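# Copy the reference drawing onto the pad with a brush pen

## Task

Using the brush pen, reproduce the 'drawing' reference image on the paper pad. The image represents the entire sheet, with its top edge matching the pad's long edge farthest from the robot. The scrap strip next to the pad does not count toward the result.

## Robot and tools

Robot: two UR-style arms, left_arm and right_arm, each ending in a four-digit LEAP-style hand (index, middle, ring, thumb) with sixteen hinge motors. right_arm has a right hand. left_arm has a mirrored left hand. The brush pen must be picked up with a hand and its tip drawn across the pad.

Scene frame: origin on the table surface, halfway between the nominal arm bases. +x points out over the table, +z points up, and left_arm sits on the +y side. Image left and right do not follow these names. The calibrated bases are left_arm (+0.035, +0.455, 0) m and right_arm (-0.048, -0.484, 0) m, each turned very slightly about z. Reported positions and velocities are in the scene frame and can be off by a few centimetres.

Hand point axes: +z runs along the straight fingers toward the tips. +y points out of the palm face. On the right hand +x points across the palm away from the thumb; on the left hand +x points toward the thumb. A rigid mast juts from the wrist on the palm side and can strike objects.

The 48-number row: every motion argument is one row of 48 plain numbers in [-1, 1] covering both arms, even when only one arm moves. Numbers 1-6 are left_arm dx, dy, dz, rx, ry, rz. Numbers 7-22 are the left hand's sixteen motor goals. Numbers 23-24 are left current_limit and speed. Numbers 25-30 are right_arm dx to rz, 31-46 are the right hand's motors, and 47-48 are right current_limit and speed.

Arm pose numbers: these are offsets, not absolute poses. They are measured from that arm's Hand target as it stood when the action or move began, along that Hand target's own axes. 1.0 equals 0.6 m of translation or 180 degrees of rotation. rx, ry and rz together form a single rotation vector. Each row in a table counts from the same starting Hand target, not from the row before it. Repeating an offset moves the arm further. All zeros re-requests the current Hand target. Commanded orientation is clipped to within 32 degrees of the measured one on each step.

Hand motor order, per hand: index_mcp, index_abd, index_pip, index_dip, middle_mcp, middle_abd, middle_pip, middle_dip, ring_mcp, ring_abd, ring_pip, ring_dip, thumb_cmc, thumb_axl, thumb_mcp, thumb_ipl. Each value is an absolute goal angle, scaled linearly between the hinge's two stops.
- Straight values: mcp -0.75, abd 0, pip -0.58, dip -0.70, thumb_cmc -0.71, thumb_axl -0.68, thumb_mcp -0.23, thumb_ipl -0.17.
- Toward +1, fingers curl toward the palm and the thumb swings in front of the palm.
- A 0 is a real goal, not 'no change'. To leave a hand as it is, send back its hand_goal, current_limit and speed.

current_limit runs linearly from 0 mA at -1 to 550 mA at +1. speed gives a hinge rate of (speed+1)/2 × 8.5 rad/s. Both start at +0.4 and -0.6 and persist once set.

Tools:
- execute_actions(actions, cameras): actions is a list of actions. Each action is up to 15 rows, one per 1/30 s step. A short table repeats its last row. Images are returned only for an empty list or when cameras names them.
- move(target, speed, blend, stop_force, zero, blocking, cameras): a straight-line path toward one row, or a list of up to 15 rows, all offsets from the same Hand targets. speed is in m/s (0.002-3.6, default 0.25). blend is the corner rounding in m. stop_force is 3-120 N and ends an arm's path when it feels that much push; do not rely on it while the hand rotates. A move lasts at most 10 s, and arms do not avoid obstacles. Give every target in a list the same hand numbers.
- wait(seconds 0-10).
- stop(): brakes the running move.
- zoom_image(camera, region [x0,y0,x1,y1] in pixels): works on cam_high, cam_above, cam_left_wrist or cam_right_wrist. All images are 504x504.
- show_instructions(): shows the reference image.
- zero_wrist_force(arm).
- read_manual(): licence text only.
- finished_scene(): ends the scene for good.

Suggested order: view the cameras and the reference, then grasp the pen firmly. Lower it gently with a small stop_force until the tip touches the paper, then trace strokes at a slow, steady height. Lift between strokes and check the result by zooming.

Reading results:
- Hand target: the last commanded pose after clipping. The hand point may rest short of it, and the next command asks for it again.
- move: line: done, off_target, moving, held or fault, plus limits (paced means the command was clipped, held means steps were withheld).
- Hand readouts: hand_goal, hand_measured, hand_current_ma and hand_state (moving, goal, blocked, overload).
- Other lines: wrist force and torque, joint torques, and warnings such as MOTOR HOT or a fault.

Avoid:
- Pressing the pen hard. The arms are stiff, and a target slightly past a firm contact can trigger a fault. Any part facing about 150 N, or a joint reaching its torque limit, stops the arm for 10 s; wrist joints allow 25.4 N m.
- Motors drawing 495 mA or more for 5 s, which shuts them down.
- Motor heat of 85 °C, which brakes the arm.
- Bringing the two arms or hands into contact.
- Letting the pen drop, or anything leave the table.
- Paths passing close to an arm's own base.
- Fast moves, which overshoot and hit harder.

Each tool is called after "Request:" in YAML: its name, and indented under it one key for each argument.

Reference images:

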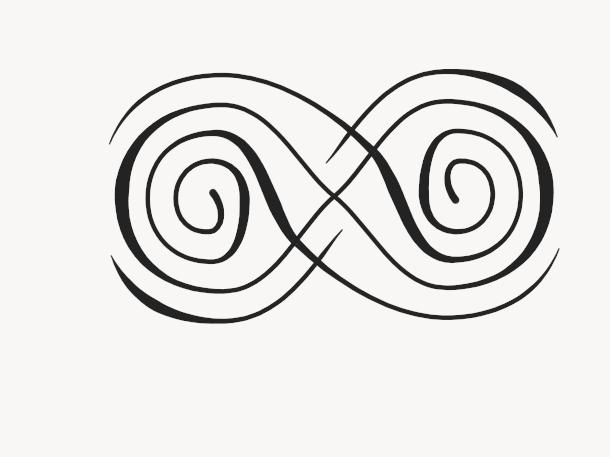

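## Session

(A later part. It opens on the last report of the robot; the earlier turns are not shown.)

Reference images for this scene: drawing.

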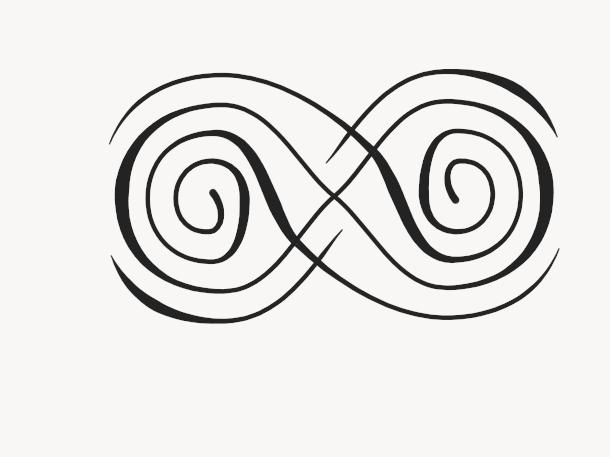

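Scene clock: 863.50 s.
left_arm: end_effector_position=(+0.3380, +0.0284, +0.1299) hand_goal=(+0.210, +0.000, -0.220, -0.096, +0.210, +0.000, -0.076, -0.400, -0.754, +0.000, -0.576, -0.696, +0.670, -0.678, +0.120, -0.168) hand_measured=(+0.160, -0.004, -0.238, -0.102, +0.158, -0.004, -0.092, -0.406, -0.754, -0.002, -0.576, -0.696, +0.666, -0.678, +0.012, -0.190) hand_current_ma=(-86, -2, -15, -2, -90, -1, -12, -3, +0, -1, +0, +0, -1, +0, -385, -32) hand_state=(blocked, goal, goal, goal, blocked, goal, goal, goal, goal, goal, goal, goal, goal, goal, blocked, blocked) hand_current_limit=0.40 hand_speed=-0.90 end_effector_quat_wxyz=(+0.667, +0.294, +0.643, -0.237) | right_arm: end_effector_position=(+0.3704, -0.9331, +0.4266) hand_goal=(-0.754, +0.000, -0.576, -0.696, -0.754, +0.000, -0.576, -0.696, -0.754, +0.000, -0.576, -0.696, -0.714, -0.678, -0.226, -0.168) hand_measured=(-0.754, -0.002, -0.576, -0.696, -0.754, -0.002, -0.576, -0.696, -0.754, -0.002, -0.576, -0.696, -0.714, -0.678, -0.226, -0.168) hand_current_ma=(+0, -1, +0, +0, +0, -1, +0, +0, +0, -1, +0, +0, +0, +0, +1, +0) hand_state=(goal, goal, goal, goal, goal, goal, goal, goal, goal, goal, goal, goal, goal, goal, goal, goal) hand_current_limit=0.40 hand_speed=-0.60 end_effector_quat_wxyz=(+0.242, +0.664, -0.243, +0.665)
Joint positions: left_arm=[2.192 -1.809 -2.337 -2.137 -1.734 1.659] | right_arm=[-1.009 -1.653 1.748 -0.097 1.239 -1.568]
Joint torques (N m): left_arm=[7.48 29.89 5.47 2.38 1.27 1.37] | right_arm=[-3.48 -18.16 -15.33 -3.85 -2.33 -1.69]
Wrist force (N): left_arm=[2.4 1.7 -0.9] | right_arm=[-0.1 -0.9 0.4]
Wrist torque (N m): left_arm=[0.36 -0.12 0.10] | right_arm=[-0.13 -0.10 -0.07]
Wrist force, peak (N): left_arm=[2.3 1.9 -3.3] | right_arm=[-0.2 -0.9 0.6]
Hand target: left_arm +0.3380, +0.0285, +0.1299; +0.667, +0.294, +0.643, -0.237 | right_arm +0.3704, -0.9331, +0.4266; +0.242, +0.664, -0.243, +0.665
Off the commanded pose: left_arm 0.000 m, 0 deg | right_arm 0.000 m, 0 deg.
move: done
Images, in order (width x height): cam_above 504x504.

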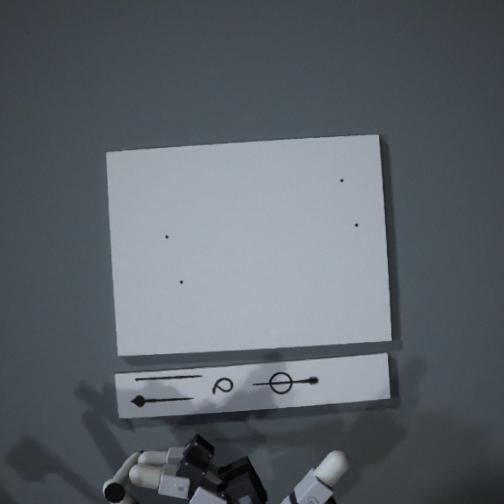

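Request:
zoom_image:
  camera: "cam_above"
  region: [157, 227, 177, 247]

Request:
zoom_image:
  camera: "cam_above"
  region: [171, 272, 191, 292]

Request:
zoom_image:
  camera: "cam_above"
  region: [332, 170, 352, 190]

Request:
zoom_image:
  camera: "cam_above"
  region: [346, 215, 366, 235]

Scaled by 25.200 from the camera's 504x504 image, which has a finer 720x720 frame.

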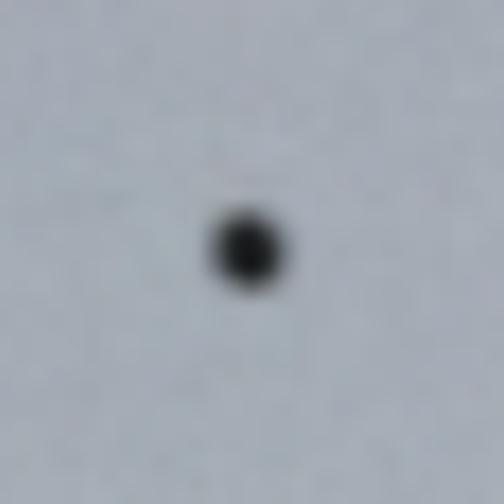

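Scaled by 25.200 from the camera's 504x504 image, which has a finer 720x720 frame.

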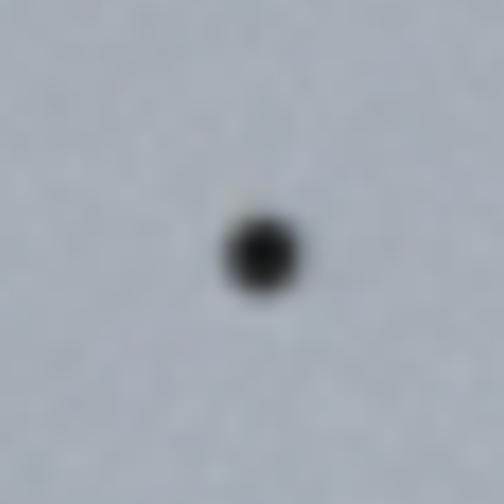

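Scaled by 25.200 from the camera's 504x504 image, which has a finer 720x720 frame.

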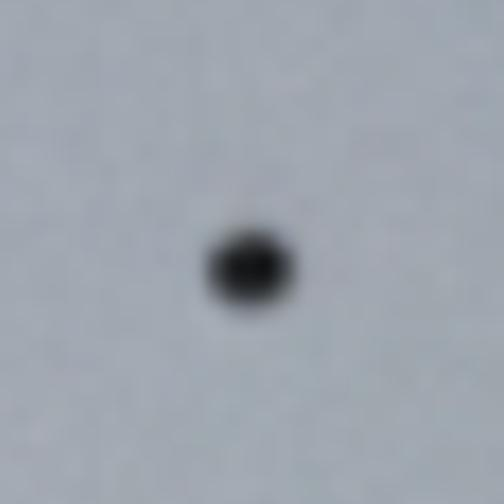

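Scaled by 25.200 from the camera's 504x504 image, which has a finer 720x720 frame.

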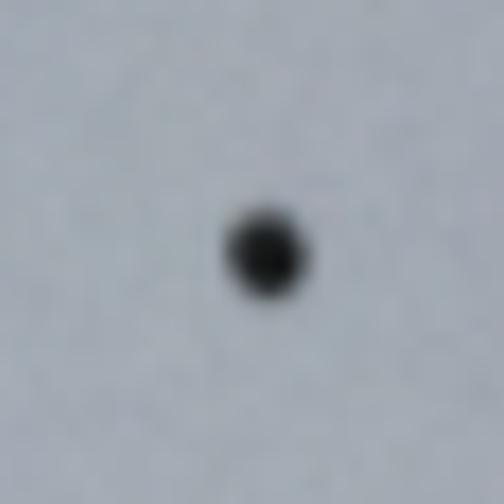

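Request:
move:
  target: [0.0415,0.0921,0.44,0,0,0,0.21,0,-0.22,-0.096,0.21,0,-0.076,-0.4,-0.754,0,-0.576,-0.696,0.671,-0.677,0.12,-0.168,0.4,-0.9,0,0,0,0,0,0,-0.754,0,-0.576,-0.696,-0.754,0,-0.576,-0.696,-0.754,0,-0.576,-0.696,-0.714,-0.678,-0.226,-0.168,0.4,-0.6]
  speed: 0.2

Request:
move:
  target:
    - [0.0227,0.1065,-0.1601,0,0,0,0.21,0,-0.22,-0.096,0.21,0,-0.076,-0.4,-0.754,0,-0.576,-0.696,0.671,-0.677,0.12,-0.168,0.4,-0.9,0,0,0,0,0,0,-0.754,0,-0.576,-0.696,-0.754,0,-0.576,-0.696,-0.754,0,-0.576,-0.696,-0.714,-0.678,-0.226,-0.168,0.4,-0.6]
    - [0.0327,0.0966,-0.1623,0,0,0,0.21,0,-0.22,-0.096,0.21,0,-0.076,-0.4,-0.754,0,-0.576,-0.696,0.671,-0.677,0.12,-0.168,0.4,-0.9,0,0,0,0,0,0,-0.754,0,-0.576,-0.696,-0.754,0,-0.576,-0.696,-0.754,0,-0.576,-0.696,-0.714,-0.678,-0.226,-0.168,0.4,-0.6]
    - [0.0326,0.0762,-0.1673,0,0,0,0.21,0,-0.22,-0.096,0.21,0,-0.076,-0.4,-0.754,0,-0.576,-0.696,0.671,-0.677,0.12,-0.168,0.4,-0.9,0,0,0,0,0,0,-0.754,0,-0.576,-0.696,-0.754,0,-0.576,-0.696,-0.754,0,-0.576,-0.696,-0.714,-0.678,-0.226,-0.168,0.4,-0.6]
    - [0.0323,0.0536,-0.1684,0,0,0,0.21,0,-0.22,-0.096,0.21,0,-0.076,-0.4,-0.754,0,-0.576,-0.696,0.671,-0.677,0.12,-0.168,0.4,-0.9,0,0,0,0,0,0,-0.754,0,-0.576,-0.696,-0.754,0,-0.576,-0.696,-0.754,0,-0.576,-0.696,-0.714,-0.678,-0.226,-0.168,0.4,-0.6]
    - [0.0301,0.0286,-0.1630,0,0,0,0.21,0,-0.22,-0.096,0.21,0,-0.076,-0.4,-0.754,0,-0.576,-0.696,0.671,-0.677,0.12,-0.168,0.4,-0.9,0,0,0,0,0,0,-0.754,0,-0.576,-0.696,-0.754,0,-0.576,-0.696,-0.754,0,-0.576,-0.696,-0.714,-0.678,-0.226,-0.168,0.4,-0.6]
    - [0.0281,0.0054,-0.1496,0,0,0,0.21,0,-0.22,-0.096,0.21,0,-0.076,-0.4,-0.754,0,-0.576,-0.696,0.671,-0.677,0.12,-0.168,0.4,-0.9,0,0,0,0,0,0,-0.754,0,-0.576,-0.696,-0.754,0,-0.576,-0.696,-0.754,0,-0.576,-0.696,-0.714,-0.678,-0.226,-0.168,0.4,-0.6]
    - [0.0262,-0.0155,-0.1293,0,0,0,0.21,0,-0.22,-0.096,0.21,0,-0.076,-0.4,-0.754,0,-0.576,-0.696,0.671,-0.677,0.12,-0.168,0.4,-0.9,0,0,0,0,0,0,-0.754,0,-0.576,-0.696,-0.754,0,-0.576,-0.696,-0.754,0,-0.576,-0.696,-0.714,-0.678,-0.226,-0.168,0.4,-0.6]
    - [0.0251,-0.0282,-0.1054,0,0,0,0.21,0,-0.22,-0.096,0.21,0,-0.076,-0.4,-0.754,0,-0.576,-0.696,0.671,-0.677,0.12,-0.168,0.4,-0.9,0,0,0,0,0,0,-0.754,0,-0.576,-0.696,-0.754,0,-0.576,-0.696,-0.754,0,-0.576,-0.696,-0.714,-0.678,-0.226,-0.168,0.4,-0.6]
    - [0.0249,-0.0313,-0.0827,0,0,0,0.21,0,-0.22,-0.096,0.21,0,-0.076,-0.4,-0.754,0,-0.576,-0.696,0.671,-0.677,0.12,-0.168,0.4,-0.9,0,0,0,0,0,0,-0.754,0,-0.576,-0.696,-0.754,0,-0.576,-0.696,-0.754,0,-0.576,-0.696,-0.714,-0.678,-0.226,-0.168,0.4,-0.6]
    - [0.0250,-0.0303,-0.0609,0,0,0,0.21,0,-0.22,-0.096,0.21,0,-0.076,-0.4,-0.754,0,-0.576,-0.696,0.671,-0.677,0.12,-0.168,0.4,-0.9,0,0,0,0,0,0,-0.754,0,-0.576,-0.696,-0.754,0,-0.576,-0.696,-0.754,0,-0.576,-0.696,-0.714,-0.678,-0.226,-0.168,0.4,-0.6]
    - [0.0242,-0.0291,-0.0423,0,0,0,0.21,0,-0.22,-0.096,0.21,0,-0.076,-0.4,-0.754,0,-0.576,-0.696,0.671,-0.677,0.12,-0.168,0.4,-0.9,0,0,0,0,0,0,-0.754,0,-0.576,-0.696,-0.754,0,-0.576,-0.696,-0.754,0,-0.576,-0.696,-0.714,-0.678,-0.226,-0.168,0.4,-0.6]
    - [0.0236,-0.0262,-0.0240,0,0,0,0.21,0,-0.22,-0.096,0.21,0,-0.076,-0.4,-0.754,0,-0.576,-0.696,0.671,-0.677,0.12,-0.168,0.4,-0.9,0,0,0,0,0,0,-0.754,0,-0.576,-0.696,-0.754,0,-0.576,-0.696,-0.754,0,-0.576,-0.696,-0.714,-0.678,-0.226,-0.168,0.4,-0.6]
    - [0.0221,-0.0252,-0.0160,0,0,0,0.21,0,-0.22,-0.096,0.21,0,-0.076,-0.4,-0.754,0,-0.576,-0.696,0.671,-0.677,0.12,-0.168,0.4,-0.9,0,0,0,0,0,0,-0.754,0,-0.576,-0.696,-0.754,0,-0.576,-0.696,-0.754,0,-0.576,-0.696,-0.714,-0.678,-0.226,-0.168,0.4,-0.6]
    - [0.0080,-0.0232,-0.0116,0,0,0,0.21,0,-0.22,-0.096,0.21,0,-0.076,-0.4,-0.754,0,-0.576,-0.696,0.671,-0.677,0.12,-0.168,0.4,-0.9,0,0,0,0,0,0,-0.754,0,-0.576,-0.696,-0.754,0,-0.576,-0.696,-0.754,0,-0.576,-0.696,-0.714,-0.678,-0.226,-0.168,0.4,-0.6]
  speed: [0.2,0.06,0.06,0.06,0.06,0.06,0.06,0.06,0.06,0.06,0.06,0.06,0.06,0.06]
  blend: 0.003

Request:
move:
  target: [-0.0495,-0.0689,-0.4284,0,0,0,0.21,0,-0.22,-0.096,0.21,0,-0.076,-0.4,-0.754,0,-0.576,-0.696,0.671,-0.677,0.12,-0.168,0.4,-0.9,0,0,0,0,0,0,-0.754,0,-0.576,-0.696,-0.754,0,-0.576,-0.696,-0.754,0,-0.576,-0.696,-0.714,-0.678,-0.226,-0.168,0.4,-0.6]
  speed: 0.2
  cameras: ["cam_above"]

Request:
zoom_image:
  camera: "cam_above"
  region: [150, 220, 290, 330]

Scene clock: 953.70 s.
left_arm: end_effector_position=(+0.5673, -0.1143, +0.1102) hand_goal=(+0.210, +0.000, -0.220, -0.096, +0.210, +0.000, -0.076, -0.400, -0.754, +0.000, -0.576, -0.696, +0.670, -0.678, +0.120, -0.168) hand_measured=(+0.160, -0.004, -0.238, -0.102, +0.158, -0.004, -0.092, -0.406, -0.754, -0.002, -0.576, -0.696, +0.666, -0.678, +0.012, -0.190) hand_current_ma=(-86, -2, -15, -2, -90, -1, -12, -3, +0, -1, +0, +0, -1, +0, -385, -32) hand_state=(blocked, goal, goal, goal, blocked, goal, goal, goal, goal, goal, goal, goal, goal, goal, blocked, blocked) hand_current_limit=0.40 hand_speed=-0.90 end_effector_quat_wxyz=(+0.667, +0.294, +0.643, -0.237) | right_arm: end_effector_position=(+0.3704, -0.9331, +0.4266) hand_goal=(-0.754, +0.000, -0.576, -0.696, -0.754, +0.000, -0.576, -0.696, -0.754, +0.000, -0.576, -0.696, -0.714, -0.678, -0.226, -0.168) hand_measured=(-0.754, -0.002, -0.576, -0.696, -0.754, -0.002, -0.576, -0.696, -0.754, -0.002, -0.576, -0.696, -0.714, -0.678, -0.226, -0.168) hand_current_ma=(+0, -1, +0, +0, +0, -1, +0, +0, +0, -1, +0, +0, +0, +0, +1, +0) hand_state=(goal, goal, goal, goal, goal, goal, goal, goal, goal, goal, goal, goal, goal, goal, goal, goal) hand_current_limit=0.40 hand_speed=-0.60 end_effector_quat_wxyz=(+0.242, +0.664, -0.243, +0.665)
Joint positions: left_arm=[2.371 -2.239 -1.666 -2.377 -1.555 1.659] | right_arm=[-1.009 -1.653 1.748 -0.097 1.239 -1.568]
Joint torques (N m): left_arm=[-7.88 46.86 25.84 1.04 -1.27 -0.59] | right_arm=[-3.72 -18.29 -16.1 -3.9 -2.31 -1.8]
Wrist force (N): left_arm=[2.6 1.6 -1.4] | right_arm=[0.0 -0.4 0.3]
Wrist torque (N m): left_arm=[0.35 -0.17 0.06] | right_arm=[-0.06 -0.12 -0.05]
Wrist force, peak (N): left_arm=[3.3 1.7 -1.8] | right_arm=[0.0 -0.9 0.7]
Hand target: left_arm +0.5673, -0.1143, +0.1102; +0.667, +0.294, +0.643, -0.237 | right_arm +0.3704, -0.9331, +0.4266; +0.242, +0.664, -0.243, +0.665
Off the commanded pose: left_arm 0.000 m, 0 deg | right_arm 0.000 m, 0 deg.
move: done

Scene clock: 957.37 s.
left_arm: end_effector_position=(+0.5531, -0.1192, +0.1044) hand_goal=(+0.210, +0.000, -0.220, -0.096, +0.210, +0.000, -0.076, -0.400, -0.754, +0.000, -0.576, -0.696, +0.670, -0.678, +0.120, -0.168) hand_measured=(+0.160, -0.004, -0.238, -0.102, +0.158, -0.004, -0.092, -0.406, -0.754, -0.002, -0.576, -0.696, +0.666, -0.678, +0.012, -0.190) hand_current_ma=(-86, -2, -15, -2, -90, -1, -12, -3, +0, -1, +0, +0, -1, +0, -385, -32) hand_state=(blocked, goal, goal, goal, blocked, goal, goal, goal, goal, goal, goal, goal, goal, goal, blocked, blocked) hand_current_limit=0.40 hand_speed=-0.90 end_effector_quat_wxyz=(+0.667, +0.294, +0.643, -0.237) | right_arm: end_effector_position=(+0.3704, -0.9331, +0.4266) hand_goal=(-0.754, +0.000, -0.576, -0.696, -0.754, +0.000, -0.576, -0.696, -0.754, +0.000, -0.576, -0.696, -0.714, -0.678, -0.226, -0.168) hand_measured=(-0.754, -0.002, -0.576, -0.696, -0.754, -0.002, -0.576, -0.696, -0.754, -0.002, -0.576, -0.696, -0.714, -0.678, -0.226, -0.168) hand_current_ma=(+0, -1, +0, +0, +0, -1, +0, +0, +0, -1, +0, +0, +0, +0, +1, +0) hand_state=(goal, goal, goal, goal, goal, goal, goal, goal, goal, goal, goal, goal, goal, goal, goal, goal) hand_current_limit=0.40 hand_speed=-0.60 end_effector_quat_wxyz=(+0.242, +0.664, -0.243, +0.665)
Joint positions: left_arm=[2.346 -2.243 -1.68 -2.36 -1.58 1.659] | right_arm=[-1.009 -1.653 1.748 -0.097 1.239 -1.568]
Joint torques (N m): left_arm=[4.27 34.6 8.57 2.91 0.59 0.66] | right_arm=[-3.21 -18.4 -16.22 -4.01 -2.38 -1.62]
Wrist force (N): left_arm=[2.3 1.7 -1.0] | right_arm=[-0.2 -0.4 0.4]
Wrist torque (N m): left_arm=[0.32 -0.14 0.01] | right_arm=[-0.07 -0.08 -0.07]
Wrist force, peak (N): left_arm=[2.8 3.1 -2.9] | right_arm=[-0.2 -0.8 0.6]
Hand target: left_arm +0.5530, -0.1191, +0.1042; +0.667, +0.294, +0.643, -0.237 | right_arm +0.3704, -0.9331, +0.4266; +0.242, +0.664, -0.243, +0.665
Off the commanded pose: left_arm 0.000 m, 0 deg | right_arm 0.000 m, 0 deg.
move: done; blend cut to 0.0025 m at target 12, 0.0025 m at target 13

Scene clock: 959.13 s.
left_arm: end_effector_position=(+0.3381, +0.0284, +0.1300) hand_goal=(+0.210, +0.000, -0.220, -0.096, +0.210, +0.000, -0.076, -0.400, -0.754, +0.000, -0.576, -0.696, +0.670, -0.678, +0.120, -0.168) hand_measured=(+0.160, -0.004, -0.238, -0.102, +0.158, -0.004, -0.092, -0.406, -0.754, -0.002, -0.576, -0.696, +0.666, -0.678, +0.012, -0.190) hand_current_ma=(-86, -2, -15, -2, -90, -1, -12, -3, +0, -1, +0, +0, -1, +0, -385, -32) hand_state=(blocked, goal, goal, goal, blocked, goal, goal, goal, goal, goal, goal, goal, goal, goal, blocked, blocked) hand_current_limit=0.40 hand_speed=-0.90 end_effector_quat_wxyz=(+0.667, +0.294, +0.643, -0.237) | right_arm: end_effector_position=(+0.3704, -0.9331, +0.4266) hand_goal=(-0.754, +0.000, -0.576, -0.696, -0.754, +0.000, -0.576, -0.696, -0.754, +0.000, -0.576, -0.696, -0.714, -0.678, -0.226, -0.168) hand_measured=(-0.754, -0.002, -0.576, -0.696, -0.754, -0.002, -0.576, -0.696, -0.754, -0.002, -0.576, -0.696, -0.714, -0.678, -0.226, -0.168) hand_current_ma=(+0, -1, +0, +0, +0, -1, +0, +0, +0, -1, +0, +0, +0, +0, +1, +0) hand_state=(goal, goal, goal, goal, goal, goal, goal, goal, goal, goal, goal, goal, goal, goal, goal, goal) hand_current_limit=0.40 hand_speed=-0.60 end_effector_quat_wxyz=(+0.242, +0.664, -0.243, +0.665)
Joint positions: left_arm=[2.192 -1.809 -2.337 -2.136 -1.734 1.659] | right_arm=[-1.009 -1.653 1.748 -0.097 1.239 -1.568]
Joint torques (N m): left_arm=[-0.92 22.99 7.15 1.2 0.19 1.49] | right_arm=[-3.3 -18.27 -15.63 -3.83 -2.28 -1.62]
Wrist force (N): left_arm=[2.6 1.8 -0.6] | right_arm=[-0.2 -0.6 0.4]
Wrist torque (N m): left_arm=[0.36 -0.14 0.13] | right_arm=[-0.10 -0.10 -0.07]
Wrist force, peak (N): left_arm=[2.7 1.5 -2.9] | right_arm=[-0.3 -0.8 0.6]
Hand target: left_arm +0.3380, +0.0285, +0.1299; +0.667, +0.294, +0.643, -0.237 | right_arm +0.3704, -0.9331, +0.4266; +0.242, +0.664, -0.243, +0.665
Off the commanded pose: left_arm 0.000 m, 0 deg | right_arm 0.000 m, 0 deg.
move: done
Images, in order (width x height): cam_above 504x504.

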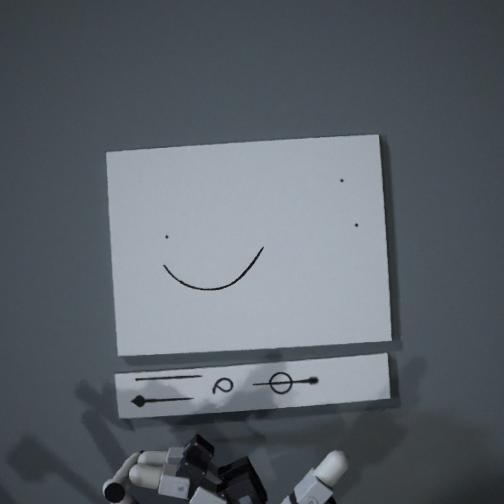

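Scaled by 3.600 from the camera's 504x504 image, which has a finer 720x720 frame.

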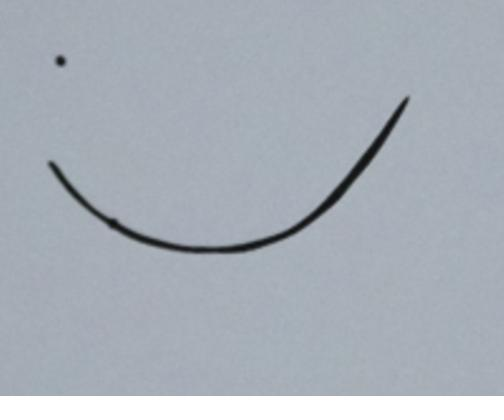

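Request:
zoom_image:
  camera: "cam_above"
  region: [195, 270, 225, 300]

Request:
zoom_image:
  camera: "cam_above"
  region: [235, 245, 265, 275]

Scaled by 16.800 from the camera's 504x504 image, which has a finer 720x720 frame.

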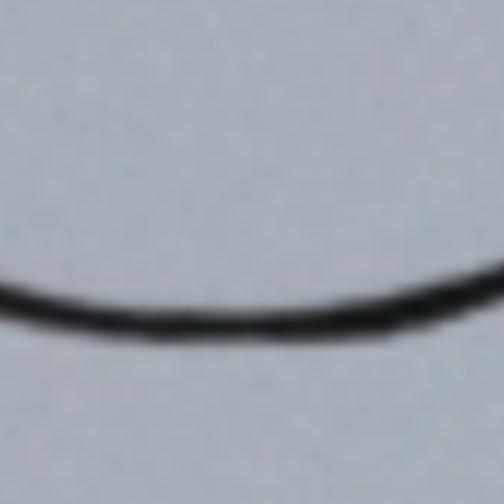

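Scaled by 16.800 from the camera's 504x504 image, which has a finer 720x720 frame.

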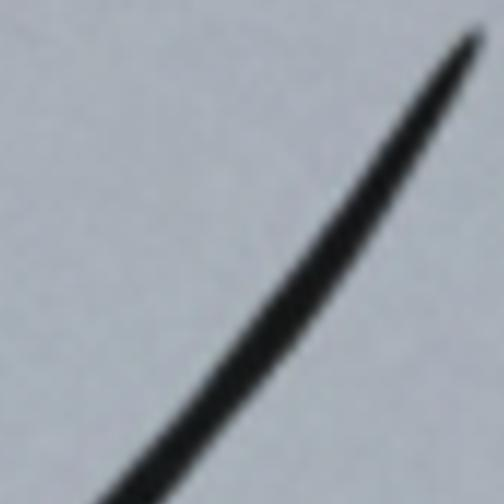

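Request:
zoom_image:
  camera: "cam_above"
  region: [265, 368, 297, 400]

Request:
zoom_image:
  camera: "cam_above"
  region: [158, 260, 198, 300]

Request:
zoom_image:
  camera: "cam_above"
  region: [220, 255, 260, 295]

Scaled by 15.750 from the camera's 504x504 image, which has a finer 720x720 frame.

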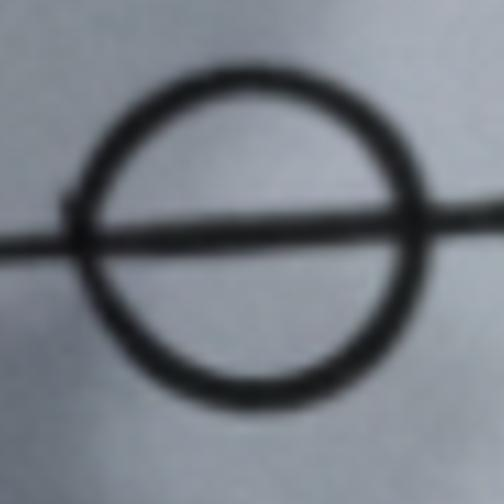

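Scaled by 12.600 from the camera's 504x504 image, which has a finer 720x720 frame.

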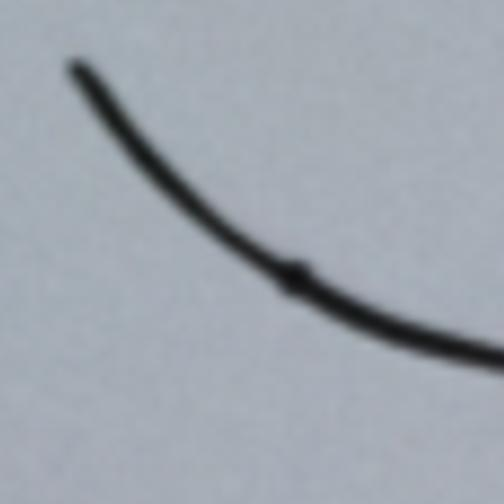

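Scaled by 12.600 from the camera's 504x504 image, which has a finer 720x720 frame.

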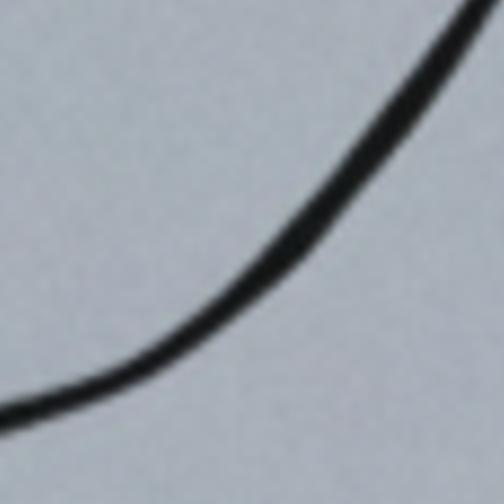

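Request:
move:
  target: [0.0415,0.0921,0.44,0,0,0,0.21,0,-0.22,-0.096,0.21,0,-0.076,-0.4,-0.754,0,-0.576,-0.696,0.671,-0.677,0.12,-0.168,0.4,-0.9,0,0,0,0,0,0,0,0,0,0,0,0,0,0,0,0,0,0,0,0,0,0,0,-0.9]
  speed: 0.2

Request:
move:
  target:
    - [0.0036,-0.1123,0.1588,0,0,0,0.21,0,-0.22,-0.096,0.21,0,-0.076,-0.4,-0.754,0,-0.576,-0.696,0.671,-0.677,0.12,-0.168,0.4,-0.9,0,0,0,0,0,0,0,0,0,0,0,0,0,0,0,0,0,0,0,0,0,0,0,-0.9]
    - [0.0156,-0.1049,0.161,0,0,0,0.21,0,-0.22,-0.096,0.21,0,-0.076,-0.4,-0.754,0,-0.576,-0.696,0.671,-0.677,0.12,-0.168,0.4,-0.9,0,0,0,0,0,0,0,0,0,0,0,0,0,0,0,0,0,0,0,0,0,0,0,-0.9]
    - [0.0192,-0.0808,0.1673,0,0,0,0.21,0,-0.22,-0.096,0.21,0,-0.076,-0.4,-0.754,0,-0.576,-0.696,0.671,-0.677,0.12,-0.168,0.4,-0.9,0,0,0,0,0,0,0,0,0,0,0,0,0,0,0,0,0,0,0,0,0,0,0,-0.9]
    - [0.0225,-0.0584,0.1684,0,0,0,0.21,0,-0.22,-0.096,0.21,0,-0.076,-0.4,-0.754,0,-0.576,-0.696,0.671,-0.677,0.12,-0.168,0.4,-0.9,0,0,0,0,0,0,0,0,0,0,0,0,0,0,0,0,0,0,0,0,0,0,0,-0.9]
    - [0.0247,-0.0334,0.163,0,0,0,0.21,0,-0.22,-0.096,0.21,0,-0.076,-0.4,-0.754,0,-0.576,-0.696,0.671,-0.677,0.12,-0.168,0.4,-0.9,0,0,0,0,0,0,0,0,0,0,0,0,0,0,0,0,0,0,0,0,0,0,0,-0.9]
    - [0.0267,-0.0102,0.1496,0,0,0,0.21,0,-0.22,-0.096,0.21,0,-0.076,-0.4,-0.754,0,-0.576,-0.696,0.671,-0.677,0.12,-0.168,0.4,-0.9,0,0,0,0,0,0,0,0,0,0,0,0,0,0,0,0,0,0,0,0,0,0,0,-0.9]
    - [0.0286,0.0107,0.1293,0,0,0,0.21,0,-0.22,-0.096,0.21,0,-0.076,-0.4,-0.754,0,-0.576,-0.696,0.671,-0.677,0.12,-0.168,0.4,-0.9,0,0,0,0,0,0,0,0,0,0,0,0,0,0,0,0,0,0,0,0,0,0,0,-0.9]
    - [0.0297,0.0234,0.1054,0,0,0,0.21,0,-0.22,-0.096,0.21,0,-0.076,-0.4,-0.754,0,-0.576,-0.696,0.671,-0.677,0.12,-0.168,0.4,-0.9,0,0,0,0,0,0,0,0,0,0,0,0,0,0,0,0,0,0,0,0,0,0,0,-0.9]
    - [0.0299,0.0265,0.0827,0,0,0,0.21,0,-0.22,-0.096,0.21,0,-0.076,-0.4,-0.754,0,-0.576,-0.696,0.671,-0.677,0.12,-0.168,0.4,-0.9,0,0,0,0,0,0,0,0,0,0,0,0,0,0,0,0,0,0,0,0,0,0,0,-0.9]
    - [0.0298,0.0255,0.0609,0,0,0,0.21,0,-0.22,-0.096,0.21,0,-0.076,-0.4,-0.754,0,-0.576,-0.696,0.671,-0.677,0.12,-0.168,0.4,-0.9,0,0,0,0,0,0,0,0,0,0,0,0,0,0,0,0,0,0,0,0,0,0,0,-0.9]
    - [0.0297,0.0242,0.0406,0,0,0,0.21,0,-0.22,-0.096,0.21,0,-0.076,-0.4,-0.754,0,-0.576,-0.696,0.671,-0.677,0.12,-0.168,0.4,-0.9,0,0,0,0,0,0,0,0,0,0,0,0,0,0,0,0,0,0,0,0,0,0,0,-0.9]
    - [0.029,0.022,0.0256,0,0,0,0.21,0,-0.22,-0.096,0.21,0,-0.076,-0.4,-0.754,0,-0.576,-0.696,0.671,-0.677,0.12,-0.168,0.4,-0.9,0,0,0,0,0,0,0,0,0,0,0,0,0,0,0,0,0,0,0,0,0,0,0,-0.9]
    - [0.0253,0.0209,0.0133,0,0,0,0.21,0,-0.22,-0.096,0.21,0,-0.076,-0.4,-0.754,0,-0.576,-0.696,0.671,-0.677,0.12,-0.168,0.4,-0.9,0,0,0,0,0,0,0,0,0,0,0,0,0,0,0,0,0,0,0,0,0,0,0,-0.9]
    - [0,0,0,0,0,0,0.21,0,-0.22,-0.096,0.21,0,-0.076,-0.4,-0.754,0,-0.576,-0.696,0.671,-0.677,0.12,-0.168,0.4,-0.9,0,0,0,0,0,0,0,0,0,0,0,0,0,0,0,0,0,0,0,0,0,0,0,-0.9]
  speed: [0.2,0.06,0.06,0.06,0.06,0.06,0.06,0.06,0.06,0.06,0.06,0.06,0.06,0.15]
  blend: 0.003

Request:
move:
  target:
    - [0.0217,0.0955,-0.1632,0,0,0,0.21,0,-0.22,-0.096,0.21,0,-0.076,-0.4,-0.754,0,-0.576,-0.696,0.671,-0.677,0.12,-0.168,0.4,-0.9,0,0,0,0,0,0,0,0,0,0,0,0,0,0,0,0,0,0,0,0,0,0,0,-0.9]
    - [0.0326,0.0856,-0.1654,0,0,0,0.21,0,-0.22,-0.096,0.21,0,-0.076,-0.4,-0.754,0,-0.576,-0.696,0.671,-0.677,0.12,-0.168,0.4,-0.9,0,0,0,0,0,0,0,0,0,0,0,0,0,0,0,0,0,0,0,0,0,0,0,-0.9]
    - [0.0323,0.0536,-0.1702,0,0,0,0.21,0,-0.22,-0.096,0.21,0,-0.076,-0.4,-0.754,0,-0.576,-0.696,0.671,-0.677,0.12,-0.168,0.4,-0.9,0,0,0,0,0,0,0,0,0,0,0,0,0,0,0,0,0,0,0,0,0,0,0,-0.9]
    - [0.03,0.028,-0.1656,0,0,0,0.21,0,-0.22,-0.096,0.21,0,-0.076,-0.4,-0.754,0,-0.576,-0.696,0.671,-0.677,0.12,-0.168,0.4,-0.9,0,0,0,0,0,0,0,0,0,0,0,0,0,0,0,0,0,0,0,0,0,0,0,-0.9]
    - [0.028,0.0042,-0.1518,0,0,0,0.21,0,-0.22,-0.096,0.21,0,-0.076,-0.4,-0.754,0,-0.576,-0.696,0.671,-0.677,0.12,-0.168,0.4,-0.9,0,0,0,0,0,0,0,0,0,0,0,0,0,0,0,0,0,0,0,0,0,0,0,-0.9]
    - [0.0265,-0.0122,-0.1356,0,0,0,0.21,0,-0.22,-0.096,0.21,0,-0.076,-0.4,-0.754,0,-0.576,-0.696,0.671,-0.677,0.12,-0.168,0.4,-0.9,0,0,0,0,0,0,0,0,0,0,0,0,0,0,0,0,0,0,0,0,0,0,0,-0.9]
    - [0.0209,-0.0194,-0.1232,0,0,0,0.21,0,-0.22,-0.096,0.21,0,-0.076,-0.4,-0.754,0,-0.576,-0.696,0.671,-0.677,0.12,-0.168,0.4,-0.9,0,0,0,0,0,0,0,0,0,0,0,0,0,0,0,0,0,0,0,0,0,0,0,-0.9]
    - [0.0217,0.0955,-0.1632,0,0,0,0.21,0,-0.22,-0.096,0.21,0,-0.076,-0.4,-0.754,0,-0.576,-0.696,0.671,-0.677,0.12,-0.168,0.4,-0.9,0,0,0,0,0,0,0,0,0,0,0,0,0,0,0,0,0,0,0,0,0,0,0,-0.9]
    - [0.0325,0.085,-0.1643,0,0,0,0.21,0,-0.22,-0.096,0.21,0,-0.076,-0.4,-0.754,0,-0.576,-0.696,0.671,-0.677,0.12,-0.168,0.4,-0.9,0,0,0,0,0,0,0,0,0,0,0,0,0,0,0,0,0,0,0,0,0,0,0,-0.9]
    - [0.0323,0.0535,-0.1667,0,0,0,0.21,0,-0.22,-0.096,0.21,0,-0.076,-0.4,-0.754,0,-0.576,-0.696,0.671,-0.677,0.12,-0.168,0.4,-0.9,0,0,0,0,0,0,0,0,0,0,0,0,0,0,0,0,0,0,0,0,0,0,0,-0.9]
    - [0.0302,0.0293,-0.1605,0,0,0,0.21,0,-0.22,-0.096,0.21,0,-0.076,-0.4,-0.754,0,-0.576,-0.696,0.671,-0.677,0.12,-0.168,0.4,-0.9,0,0,0,0,0,0,0,0,0,0,0,0,0,0,0,0,0,0,0,0,0,0,0,-0.9]
    - [0.0282,0.0067,-0.1474,0,0,0,0.21,0,-0.22,-0.096,0.21,0,-0.076,-0.4,-0.754,0,-0.576,-0.696,0.671,-0.677,0.12,-0.168,0.4,-0.9,0,0,0,0,0,0,0,0,0,0,0,0,0,0,0,0,0,0,0,0,0,0,0,-0.9]
    - [0.0267,-0.0105,-0.1338,0,0,0,0.21,0,-0.22,-0.096,0.21,0,-0.076,-0.4,-0.754,0,-0.576,-0.696,0.671,-0.677,0.12,-0.168,0.4,-0.9,0,0,0,0,0,0,0,0,0,0,0,0,0,0,0,0,0,0,0,0,0,0,0,-0.9]
    - [0.0211,-0.0173,-0.1235,0,0,0,0.21,0,-0.22,-0.096,0.21,0,-0.076,-0.4,-0.754,0,-0.576,-0.696,0.671,-0.677,0.12,-0.168,0.4,-0.9,0,0,0,0,0,0,0,0,0,0,0,0,0,0,0,0,0,0,0,0,0,0,0,-0.9]
    - [0,0,0,0,0,0,0.21,0,-0.22,-0.096,0.21,0,-0.076,-0.4,-0.754,0,-0.576,-0.696,0.671,-0.677,0.12,-0.168,0.4,-0.9,0,0,0,0,0,0,0,0,0,0,0,0,0,0,0,0,0,0,0,0,0,0,0,-0.9]
  speed: [0.2,0.06,0.06,0.06,0.06,0.06,0.06,0.15,0.06,0.06,0.06,0.06,0.06,0.06,0.15]
  blend: 0.003

Request:
move:
  target: [-0.0415,-0.0921,-0.44,0,0,0,0.21,0,-0.22,-0.096,0.21,0,-0.076,-0.4,-0.754,0,-0.576,-0.696,0.671,-0.677,0.12,-0.168,0.4,-0.9,0,0,0,0,0,0,0,0,0,0,0,0,0,0,0,0,0,0,0,0,0,0,0,-0.9]
  speed: 0.2
  cameras: ["cam_above"]

Request:
zoom_image:
  camera: "cam_above"
  region: [150, 160, 380, 300]

Scene clock: 1064.97 s.
left_arm: end_effector_position=(+0.5673, -0.1143, +0.1103) hand_goal=(+0.210, +0.000, -0.220, -0.096, +0.210, +0.000, -0.076, -0.400, -0.754, +0.000, -0.576, -0.696, +0.670, -0.678, +0.120, -0.168) hand_measured=(+0.160, -0.004, -0.238, -0.102, +0.158, -0.004, -0.092, -0.406, -0.754, -0.002, -0.576, -0.696, +0.666, -0.678, +0.012, -0.190) hand_current_ma=(-86, -2, -15, -2, -90, -1, -12, -3, +0, -1, +0, +0, -1, +0, -385, -32) hand_state=(blocked, goal, goal, goal, blocked, goal, goal, goal, goal, goal, goal, goal, goal, goal, blocked, blocked) hand_current_limit=0.40 hand_speed=-0.90 end_effector_quat_wxyz=(+0.667, +0.294, +0.643, -0.237) | right_arm: end_effector_position=(+0.3704, -0.9331, +0.4266) hand_goal=(+0.000, +0.000, +0.000, +0.000, +0.000, +0.000, +0.000, +0.000, +0.000, +0.000, +0.000, +0.000, +0.000, +0.000, +0.000, +0.000) hand_measured=(-0.002, -0.002, -0.002, -0.002, -0.002, -0.002, -0.002, -0.004, -0.002, -0.002, -0.002, -0.004, -0.018, -0.004, -0.006, -0.004) hand_current_ma=(-2, -1, -2, -2, -2, -1, -2, -3, -2, -1, -2, -2, -28, -4, -11, -4) hand_state=(goal, goal, goal, goal, goal, goal, goal, goal, goal, goal, goal, goal, goal, goal, goal, goal) hand_current_limit=0.00 hand_speed=-0.90 end_effector_quat_wxyz=(+0.242, +0.664, -0.243, +0.665)
Joint positions: left_arm=[2.371 -2.239 -1.665 -2.378 -1.555 1.659] | right_arm=[-1.009 -1.653 1.748 -0.097 1.239 -1.568]
Joint torques (N m): left_arm=[-7.35 38.26 26.25 0.39 -1.13 -0.66] | right_arm=[-2.67 -18.26 -16.38 -3.94 -2.24 -1.58]
Wrist force (N): left_arm=[2.5 1.3 -1.1] | right_arm=[0.0 -0.5 0.6]
Wrist torque (N m): left_arm=[0.28 -0.17 0.06] | right_arm=[-0.11 -0.03 0.15]
Wrist force, peak (N): left_arm=[2.5 1.2 -2.9] | right_arm=[-0.4 -0.9 0.5]
Hand target: left_arm +0.5673, -0.1143, +0.1102; +0.667, +0.294, +0.643, -0.237 | right_arm +0.3704, -0.9331, +0.4266; +0.242, +0.664, -0.243, +0.665
Off the commanded pose: left_arm 0.000 m, 0 deg | right_arm 0.000 m, 0 deg.
move: done

Scene clock: 1068.83 s.
left_arm: end_effector_position=(+0.5673, -0.1143, +0.1102) hand_goal=(+0.210, +0.000, -0.220, -0.096, +0.210, +0.000, -0.076, -0.400, -0.754, +0.000, -0.576, -0.696, +0.670, -0.678, +0.120, -0.168) hand_measured=(+0.160, -0.004, -0.238, -0.102, +0.158, -0.004, -0.092, -0.406, -0.754, -0.002, -0.576, -0.696, +0.666, -0.678, +0.012, -0.190) hand_current_ma=(-86, -2, -15, -2, -90, -1, -12, -3, +0, -1, +0, +0, -1, +0, -385, -32) hand_state=(blocked, goal, goal, goal, blocked, goal, goal, goal, goal, goal, goal, goal, goal, goal, blocked, blocked) hand_current_limit=0.40 hand_speed=-0.90 end_effector_quat_wxyz=(+0.667, +0.294, +0.643, -0.237) | right_arm: end_effector_position=(+0.3704, -0.9331, +0.4266) hand_goal=(+0.000, +0.000, +0.000, +0.000, +0.000, +0.000, +0.000, +0.000, +0.000, +0.000, +0.000, +0.000, +0.000, +0.000, +0.000, +0.000) hand_measured=(-0.002, -0.002, -0.002, -0.002, -0.002, -0.002, -0.002, -0.004, -0.002, -0.002, -0.002, -0.004, -0.018, -0.004, -0.006, -0.004) hand_current_ma=(-2, -1, -2, -2, -2, -1, -2, -3, -2, -1, -2, -2, -28, -4, -11, -4) hand_state=(goal, goal, goal, goal, goal, goal, goal, goal, goal, goal, goal, goal, goal, goal, goal, goal) hand_current_limit=0.00 hand_speed=-0.90 end_effector_quat_wxyz=(+0.242, +0.664, -0.243, +0.665)
Joint positions: left_arm=[2.371 -2.239 -1.665 -2.377 -1.555 1.659] | right_arm=[-1.009 -1.653 1.748 -0.097 1.239 -1.568]
Joint torques (N m): left_arm=[-2.34 40.38 26.28 2.15 0.33 0.28] | right_arm=[-3.18 -17.4 -16.28 -3.91 -2.39 -1.43]
Wrist force (N): left_arm=[2.6 1.6 -1.2] | right_arm=[-0.2 -0.6 0.4]
Wrist torque (N m): left_arm=[0.33 -0.18 0.06] | right_arm=[-0.10 0.00 0.13]
Wrist force, peak (N): left_arm=[2.9 2.8 -2.8] | right_arm=[-0.3 -0.7 0.6]
Hand target: left_arm +0.5673, -0.1143, +0.1102; +0.667, +0.294, +0.643, -0.237 | right_arm +0.3704, -0.9331, +0.4266; +0.242, +0.664, -0.243, +0.665
Off the commanded pose: left_arm 0.000 m, 0 deg | right_arm 0.000 m, 0 deg.
move: done

Scene clock: 1073.70 s.
left_arm: end_effector_position=(+0.5673, -0.1142, +0.1101) hand_goal=(+0.210, +0.000, -0.220, -0.096, +0.210, +0.000, -0.076, -0.400, -0.754, +0.000, -0.576, -0.696, +0.670, -0.678, +0.120, -0.168) hand_measured=(+0.160, -0.006, -0.238, -0.102, +0.158, -0.004, -0.092, -0.406, -0.754, -0.002, -0.576, -0.696, +0.666, -0.678, +0.012, -0.190) hand_current_ma=(-86, -2, -15, -2, -90, -1, -12, -3, +0, -1, +0, +0, -1, +0, -385, -32) hand_state=(blocked, goal, goal, goal, blocked, goal, goal, goal, goal, goal, goal, goal, goal, goal, blocked, blocked) hand_current_limit=0.40 hand_speed=-0.90 end_effector_quat_wxyz=(+0.667, +0.294, +0.643, -0.237) | right_arm: end_effector_position=(+0.3704, -0.9331, +0.4266) hand_goal=(+0.000, +0.000, +0.000, +0.000, +0.000, +0.000, +0.000, +0.000, +0.000, +0.000, +0.000, +0.000, +0.000, +0.000, +0.000, +0.000) hand_measured=(-0.002, -0.002, -0.002, -0.002, -0.002, -0.002, -0.002, -0.004, -0.002, -0.002, -0.002, -0.004, -0.018, -0.004, -0.006, -0.004) hand_current_ma=(-2, -1, -2, -2, -2, -1, -2, -3, -2, -1, -2, -2, -28, -4, -11, -4) hand_state=(goal, goal, goal, goal, goal, goal, goal, goal, goal, goal, goal, goal, goal, goal, goal, goal) hand_current_limit=0.00 hand_speed=-0.90 end_effector_quat_wxyz=(+0.242, +0.664, -0.243, +0.665)
Joint positions: left_arm=[2.371 -2.24 -1.666 -2.377 -1.555 1.659] | right_arm=[-1.009 -1.653 1.748 -0.097 1.239 -1.568]
Joint torques (N m): left_arm=[-7.31 55.53 26.05 0.94 -1.5 -0.73] | right_arm=[-2.62 -18.34 -16.3 -3.98 -2.35 -0.96]
Wrist force (N): left_arm=[2.7 1.4 -1.2] | right_arm=[-0.1 -0.6 0.4]
Wrist torque (N m): left_arm=[0.30 -0.19 0.07] | right_arm=[-0.10 -0.02 0.14]
Wrist force, peak (N): left_arm=[2.9 3.3 -2.7] | right_arm=[-0.4 -1.0 0.4]
Hand target: left_arm +0.5673, -0.1143, +0.1102; +0.667, +0.294, +0.643, -0.237 | right_arm +0.3704, -0.9331, +0.4266; +0.242, +0.664, -0.243, +0.665
Off the commanded pose: left_arm 0.000 m, 0 deg | right_arm 0.000 m, 0 deg.
move: done

Scene clock: 1075.53 s.
left_arm: end_effector_position=(+0.3381, +0.0284, +0.1300) hand_goal=(+0.210, +0.000, -0.220, -0.096, +0.210, +0.000, -0.076, -0.400, -0.754, +0.000, -0.576, -0.696, +0.670, -0.678, +0.120, -0.168) hand_measured=(+0.160, -0.006, -0.238, -0.102, +0.158, -0.004, -0.092, -0.406, -0.754, -0.002, -0.576, -0.696, +0.666, -0.678, +0.012, -0.190) hand_current_ma=(-86, -2, -15, -2, -90, -1, -12, -3, +0, -1, +0, +0, -1, +0, -385, -32) hand_state=(blocked, goal, goal, goal, blocked, goal, goal, goal, goal, goal, goal, goal, goal, goal, blocked, blocked) hand_current_limit=0.40 hand_speed=-0.90 end_effector_quat_wxyz=(+0.667, +0.294, +0.643, -0.237) | right_arm: end_effector_position=(+0.3704, -0.9331, +0.4266) hand_goal=(+0.000, +0.000, +0.000, +0.000, +0.000, +0.000, +0.000, +0.000, +0.000, +0.000, +0.000, +0.000, +0.000, +0.000, +0.000, +0.000) hand_measured=(-0.002, -0.002, -0.002, -0.002, -0.002, -0.002, -0.002, -0.004, -0.002, -0.002, -0.002, -0.004, -0.018, -0.004, -0.006, -0.004) hand_current_ma=(-2, -1, -2, -2, -2, -1, -2, -3, -2, -1, -2, -2, -28, -4, -11, -4) hand_state=(goal, goal, goal, goal, goal, goal, goal, goal, goal, goal, goal, goal, goal, goal, goal, goal) hand_current_limit=0.00 hand_speed=-0.90 end_effector_quat_wxyz=(+0.242, +0.664, -0.243, +0.665)
Joint positions: left_arm=[2.192 -1.809 -2.337 -2.136 -1.734 1.659] | right_arm=[-1.009 -1.653 1.748 -0.097 1.239 -1.568]
Joint torques (N m): left_arm=[-1.89 21.47 7.66 1.13 -0.03 1.28] | right_arm=[-3.52 -18.25 -16.33 -4 -2.48 -0.96]
Wrist force (N): left_arm=[2.5 1.4 -0.9] | right_arm=[-0.1 -0.7 0.3]
Wrist torque (N m): left_arm=[0.33 -0.15 0.12] | right_arm=[-0.09 -0.01 0.13]
Wrist force, peak (N): left_arm=[2.6 1.3 -2.7] | right_arm=[0.1 -0.8 0.6]
Hand target: left_arm +0.3380, +0.0285, +0.1299; +0.667, +0.294, +0.643, -0.237 | right_arm +0.3704, -0.9331, +0.4266; +0.242, +0.664, -0.243, +0.665
Off the commanded pose: left_arm 0.000 m, 0 deg | right_arm 0.000 m, 0 deg.
move: done
Images, in order (width x height): cam_above 504x504.

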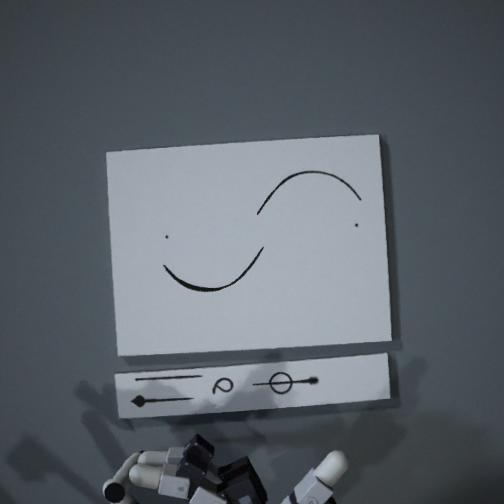

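Scaled by 2.191 from the camera's 504x504 image, which has a finer 720x720 frame.

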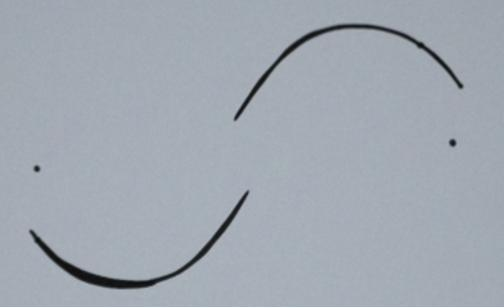

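Request:
move:
  target: [0.0415,0.0921,0.44,0,0,0,0.21,0,-0.22,-0.096,0.21,0,-0.076,-0.4,-0.754,0,-0.576,-0.696,0.671,-0.677,0.12,-0.168,0.4,-0.9,0,0,0,0,0,0,0,0,0,0,0,0,0,0,0,0,0,0,0,0,0,0,0,-0.9]
  speed: 0.25

Request:
move:
  target:
    - [0.00484,-0.09786,0.1632,0,0,0,0.21,0,-0.22,-0.096,0.21,0,-0.076,-0.4,-0.754,0,-0.576,-0.696,0.671,-0.677,0.12,-0.168,0.4,-0.9,0,0,0,0,0,0,0,0,0,0,0,0,0,0,0,0,0,0,0,0,0,0,0,-0.9]
    - [0.01724,-0.08994,0.16544,0,0,0,0.21,0,-0.22,-0.096,0.21,0,-0.076,-0.4,-0.754,0,-0.576,-0.696,0.671,-0.677,0.12,-0.168,0.4,-0.9,0,0,0,0,0,0,0,0,0,0,0,0,0,0,0,0,0,0,0,0,0,0,0,-0.9]
    - [0.02251,-0.05842,0.17017,0,0,0,0.21,0,-0.22,-0.096,0.21,0,-0.076,-0.4,-0.754,0,-0.576,-0.696,0.671,-0.677,0.12,-0.168,0.4,-0.9,0,0,0,0,0,0,0,0,0,0,0,0,0,0,0,0,0,0,0,0,0,0,0,-0.9]
    - [0.02475,-0.03279,0.16562,0,0,0,0.21,0,-0.22,-0.096,0.21,0,-0.076,-0.4,-0.754,0,-0.576,-0.696,0.671,-0.677,0.12,-0.168,0.4,-0.9,0,0,0,0,0,0,0,0,0,0,0,0,0,0,0,0,0,0,0,0,0,0,0,-0.9]
    - [0.02683,-0.00896,0.15177,0,0,0,0.21,0,-0.22,-0.096,0.21,0,-0.076,-0.4,-0.754,0,-0.576,-0.696,0.671,-0.677,0.12,-0.168,0.4,-0.9,0,0,0,0,0,0,0,0,0,0,0,0,0,0,0,0,0,0,0,0,0,0,0,-0.9]
    - [0.02826,0.00744,0.1356,0,0,0,0.21,0,-0.22,-0.096,0.21,0,-0.076,-0.4,-0.754,0,-0.576,-0.696,0.671,-0.677,0.12,-0.168,0.4,-0.9,0,0,0,0,0,0,0,0,0,0,0,0,0,0,0,0,0,0,0,0,0,0,0,-0.9]
    - [0.02394,0.01541,0.12324,0,0,0,0.21,0,-0.22,-0.096,0.21,0,-0.076,-0.4,-0.754,0,-0.576,-0.696,0.671,-0.677,0.12,-0.168,0.4,-0.9,0,0,0,0,0,0,0,0,0,0,0,0,0,0,0,0,0,0,0,0,0,0,0,-0.9]
    - [0.00484,-0.09786,0.1632,0,0,0,0.21,0,-0.22,-0.096,0.21,0,-0.076,-0.4,-0.754,0,-0.576,-0.696,0.671,-0.677,0.12,-0.168,0.4,-0.9,0,0,0,0,0,0,0,0,0,0,0,0,0,0,0,0,0,0,0,0,0,0,0,-0.9]
    - [0.01729,-0.08934,0.16429,0,0,0,0.21,0,-0.22,-0.096,0.21,0,-0.076,-0.4,-0.754,0,-0.576,-0.696,0.671,-0.677,0.12,-0.168,0.4,-0.9,0,0,0,0,0,0,0,0,0,0,0,0,0,0,0,0,0,0,0,0,0,0,0,-0.9]
    - [0.02251,-0.05834,0.16667,0,0,0,0.21,0,-0.22,-0.096,0.21,0,-0.076,-0.4,-0.754,0,-0.576,-0.696,0.671,-0.677,0.12,-0.168,0.4,-0.9,0,0,0,0,0,0,0,0,0,0,0,0,0,0,0,0,0,0,0,0,0,0,0,-0.9]
    - [0.02463,-0.03406,0.16047,0,0,0,0.21,0,-0.22,-0.096,0.21,0,-0.076,-0.4,-0.754,0,-0.576,-0.696,0.671,-0.677,0.12,-0.168,0.4,-0.9,0,0,0,0,0,0,0,0,0,0,0,0,0,0,0,0,0,0,0,0,0,0,0,-0.9]
    - [0.02661,-0.01152,0.1474,0,0,0,0.21,0,-0.22,-0.096,0.21,0,-0.076,-0.4,-0.754,0,-0.576,-0.696,0.671,-0.677,0.12,-0.168,0.4,-0.9,0,0,0,0,0,0,0,0,0,0,0,0,0,0,0,0,0,0,0,0,0,0,0,-0.9]
    - [0.02812,0.00574,0.13382,0,0,0,0.21,0,-0.22,-0.096,0.21,0,-0.076,-0.4,-0.754,0,-0.576,-0.696,0.671,-0.677,0.12,-0.168,0.4,-0.9,0,0,0,0,0,0,0,0,0,0,0,0,0,0,0,0,0,0,0,0,0,0,0,-0.9]
    - [0.02377,0.01338,0.12349,0,0,0,0.21,0,-0.22,-0.096,0.21,0,-0.076,-0.4,-0.754,0,-0.576,-0.696,0.671,-0.677,0.12,-0.168,0.4,-0.9,0,0,0,0,0,0,0,0,0,0,0,0,0,0,0,0,0,0,0,0,0,0,0,-0.9]
    - [0,0,0,0,0,0,0.21,0,-0.22,-0.096,0.21,0,-0.076,-0.4,-0.754,0,-0.576,-0.696,0.671,-0.677,0.12,-0.168,0.4,-0.9,0,0,0,0,0,0,0,0,0,0,0,0,0,0,0,0,0,0,0,0,0,0,0,-0.9]
  speed: [0.2,0.06,0.06,0.06,0.06,0.06,0.06,0.15,0.06,0.06,0.06,0.06,0.06,0.06,0.15]
  blend: 0.003

Scene clock: 1119.00 s.
left_arm: end_effector_position=(+0.5673, -0.1143, +0.1102) hand_goal=(+0.210, +0.000, -0.220, -0.096, +0.210, +0.000, -0.076, -0.400, -0.754, +0.000, -0.576, -0.696, +0.670, -0.678, +0.120, -0.168) hand_measured=(+0.160, -0.006, -0.238, -0.102, +0.158, -0.004, -0.092, -0.406, -0.754, -0.002, -0.576, -0.696, +0.666, -0.678, +0.012, -0.190) hand_current_ma=(-86, -2, -15, -2, -90, -1, -12, -3, +0, -1, +0, +0, -1, +0, -385, -32) hand_state=(blocked, goal, goal, goal, blocked, goal, goal, goal, goal, goal, goal, goal, goal, goal, blocked, blocked) hand_current_limit=0.40 hand_speed=-0.90 end_effector_quat_wxyz=(+0.667, +0.294, +0.643, -0.237) | right_arm: end_effector_position=(+0.3704, -0.9331, +0.4266) hand_goal=(+0.000, +0.000, +0.000, +0.000, +0.000, +0.000, +0.000, +0.000, +0.000, +0.000, +0.000, +0.000, +0.000, +0.000, +0.000, +0.000) hand_measured=(-0.002, -0.002, -0.002, -0.002, -0.002, -0.002, -0.002, -0.004, -0.002, -0.002, -0.002, -0.004, -0.018, -0.004, -0.006, -0.004) hand_current_ma=(-2, -1, -2, -2, -2, -1, -2, -3, -2, -1, -2, -2, -28, -4, -11, -4) hand_state=(goal, goal, goal, goal, goal, goal, goal, goal, goal, goal, goal, goal, goal, goal, goal, goal) hand_current_limit=0.00 hand_speed=-0.90 end_effector_quat_wxyz=(+0.242, +0.664, -0.243, +0.665)
Joint positions: left_arm=[2.371 -2.239 -1.666 -2.377 -1.555 1.659] | right_arm=[-1.009 -1.653 1.748 -0.097 1.239 -1.568]
Joint torques (N m): left_arm=[-5.66 42 25.35 1.05 -0.62 -0.57] | right_arm=[-3.64 -18.28 -16.03 -4.02 -2.46 -0.49]
Wrist force (N): left_arm=[2.6 1.6 -1.1] | right_arm=[-0.2 -0.6 0.6]
Wrist torque (N m): left_arm=[0.32 -0.18 0.05] | right_arm=[-0.11 -0.01 0.13]
Wrist force, peak (N): left_arm=[2.6 0.7 -2.9] | right_arm=[-0.1 -0.9 0.6]
Hand target: left_arm +0.5673, -0.1143, +0.1102; +0.667, +0.294, +0.643, -0.237 | right_arm +0.3704, -0.9331, +0.4266; +0.242, +0.664, -0.243, +0.665
Off the commanded pose: left_arm 0.000 m, 0 deg | right_arm 0.000 m, 0 deg.
move: done

Scene clock: 1123.83 s.
left_arm: end_effector_position=(+0.5673, -0.1144, +0.1103) hand_goal=(+0.210, +0.000, -0.220, -0.096, +0.210, +0.000, -0.076, -0.400, -0.754, +0.000, -0.576, -0.696, +0.670, -0.678, +0.120, -0.168) hand_measured=(+0.160, -0.006, -0.238, -0.102, +0.158, -0.004, -0.092, -0.406, -0.754, -0.002, -0.576, -0.696, +0.666, -0.678, +0.012, -0.190) hand_current_ma=(-86, -2, -15, -2, -90, -1, -12, -3, +0, -1, +0, +0, -1, +0, -385, -32) hand_state=(blocked, goal, goal, goal, blocked, goal, goal, goal, goal, goal, goal, goal, goal, goal, blocked, blocked) hand_current_limit=0.40 hand_speed=-0.90 end_effector_quat_wxyz=(+0.667, +0.294, +0.643, -0.237) | right_arm: end_effector_position=(+0.3704, -0.9331, +0.4266) hand_goal=(+0.000, +0.000, +0.000, +0.000, +0.000, +0.000, +0.000, +0.000, +0.000, +0.000, +0.000, +0.000, +0.000, +0.000, +0.000, +0.000) hand_measured=(-0.002, -0.002, -0.002, -0.002, -0.002, -0.002, -0.002, -0.004, -0.002, -0.002, -0.002, -0.004, -0.018, -0.004, -0.006, -0.004) hand_current_ma=(-2, -1, -2, -2, -2, -1, -2, -3, -2, -1, -2, -2, -28, -4, -11, -4) hand_state=(goal, goal, goal, goal, goal, goal, goal, goal, goal, goal, goal, goal, goal, goal, goal, goal) hand_current_limit=0.00 hand_speed=-0.90 end_effector_quat_wxyz=(+0.242, +0.664, -0.243, +0.665)
Joint positions: left_arm=[2.371 -2.24 -1.665 -2.378 -1.555 1.659] | right_arm=[-1.009 -1.653 1.748 -0.097 1.239 -1.568]
Joint torques (N m): left_arm=[6.23 44.4 10.36 2.02 1.39 -0.38] | right_arm=[-2.99 -18.76 -16.89 -4 -2.49 -0.05]
Wrist force (N): left_arm=[2.6 1.6 -1.3] | right_arm=[-0.2 -0.7 0.5]
Wrist torque (N m): left_arm=[0.34 -0.17 0.04] | right_arm=[-0.11 -0.01 0.13]
Wrist force, peak (N): left_arm=[3.3 4.0 -1.7] | right_arm=[-0.1 -0.9 0.6]
Hand target: left_arm +0.5673, -0.1143, +0.1102; +0.667, +0.294, +0.643, -0.237 | right_arm +0.3704, -0.9331, +0.4266; +0.242, +0.664, -0.243, +0.665
Off the commanded pose: left_arm 0.000 m, 0 deg | right_arm 0.000 m, 0 deg.
move: done


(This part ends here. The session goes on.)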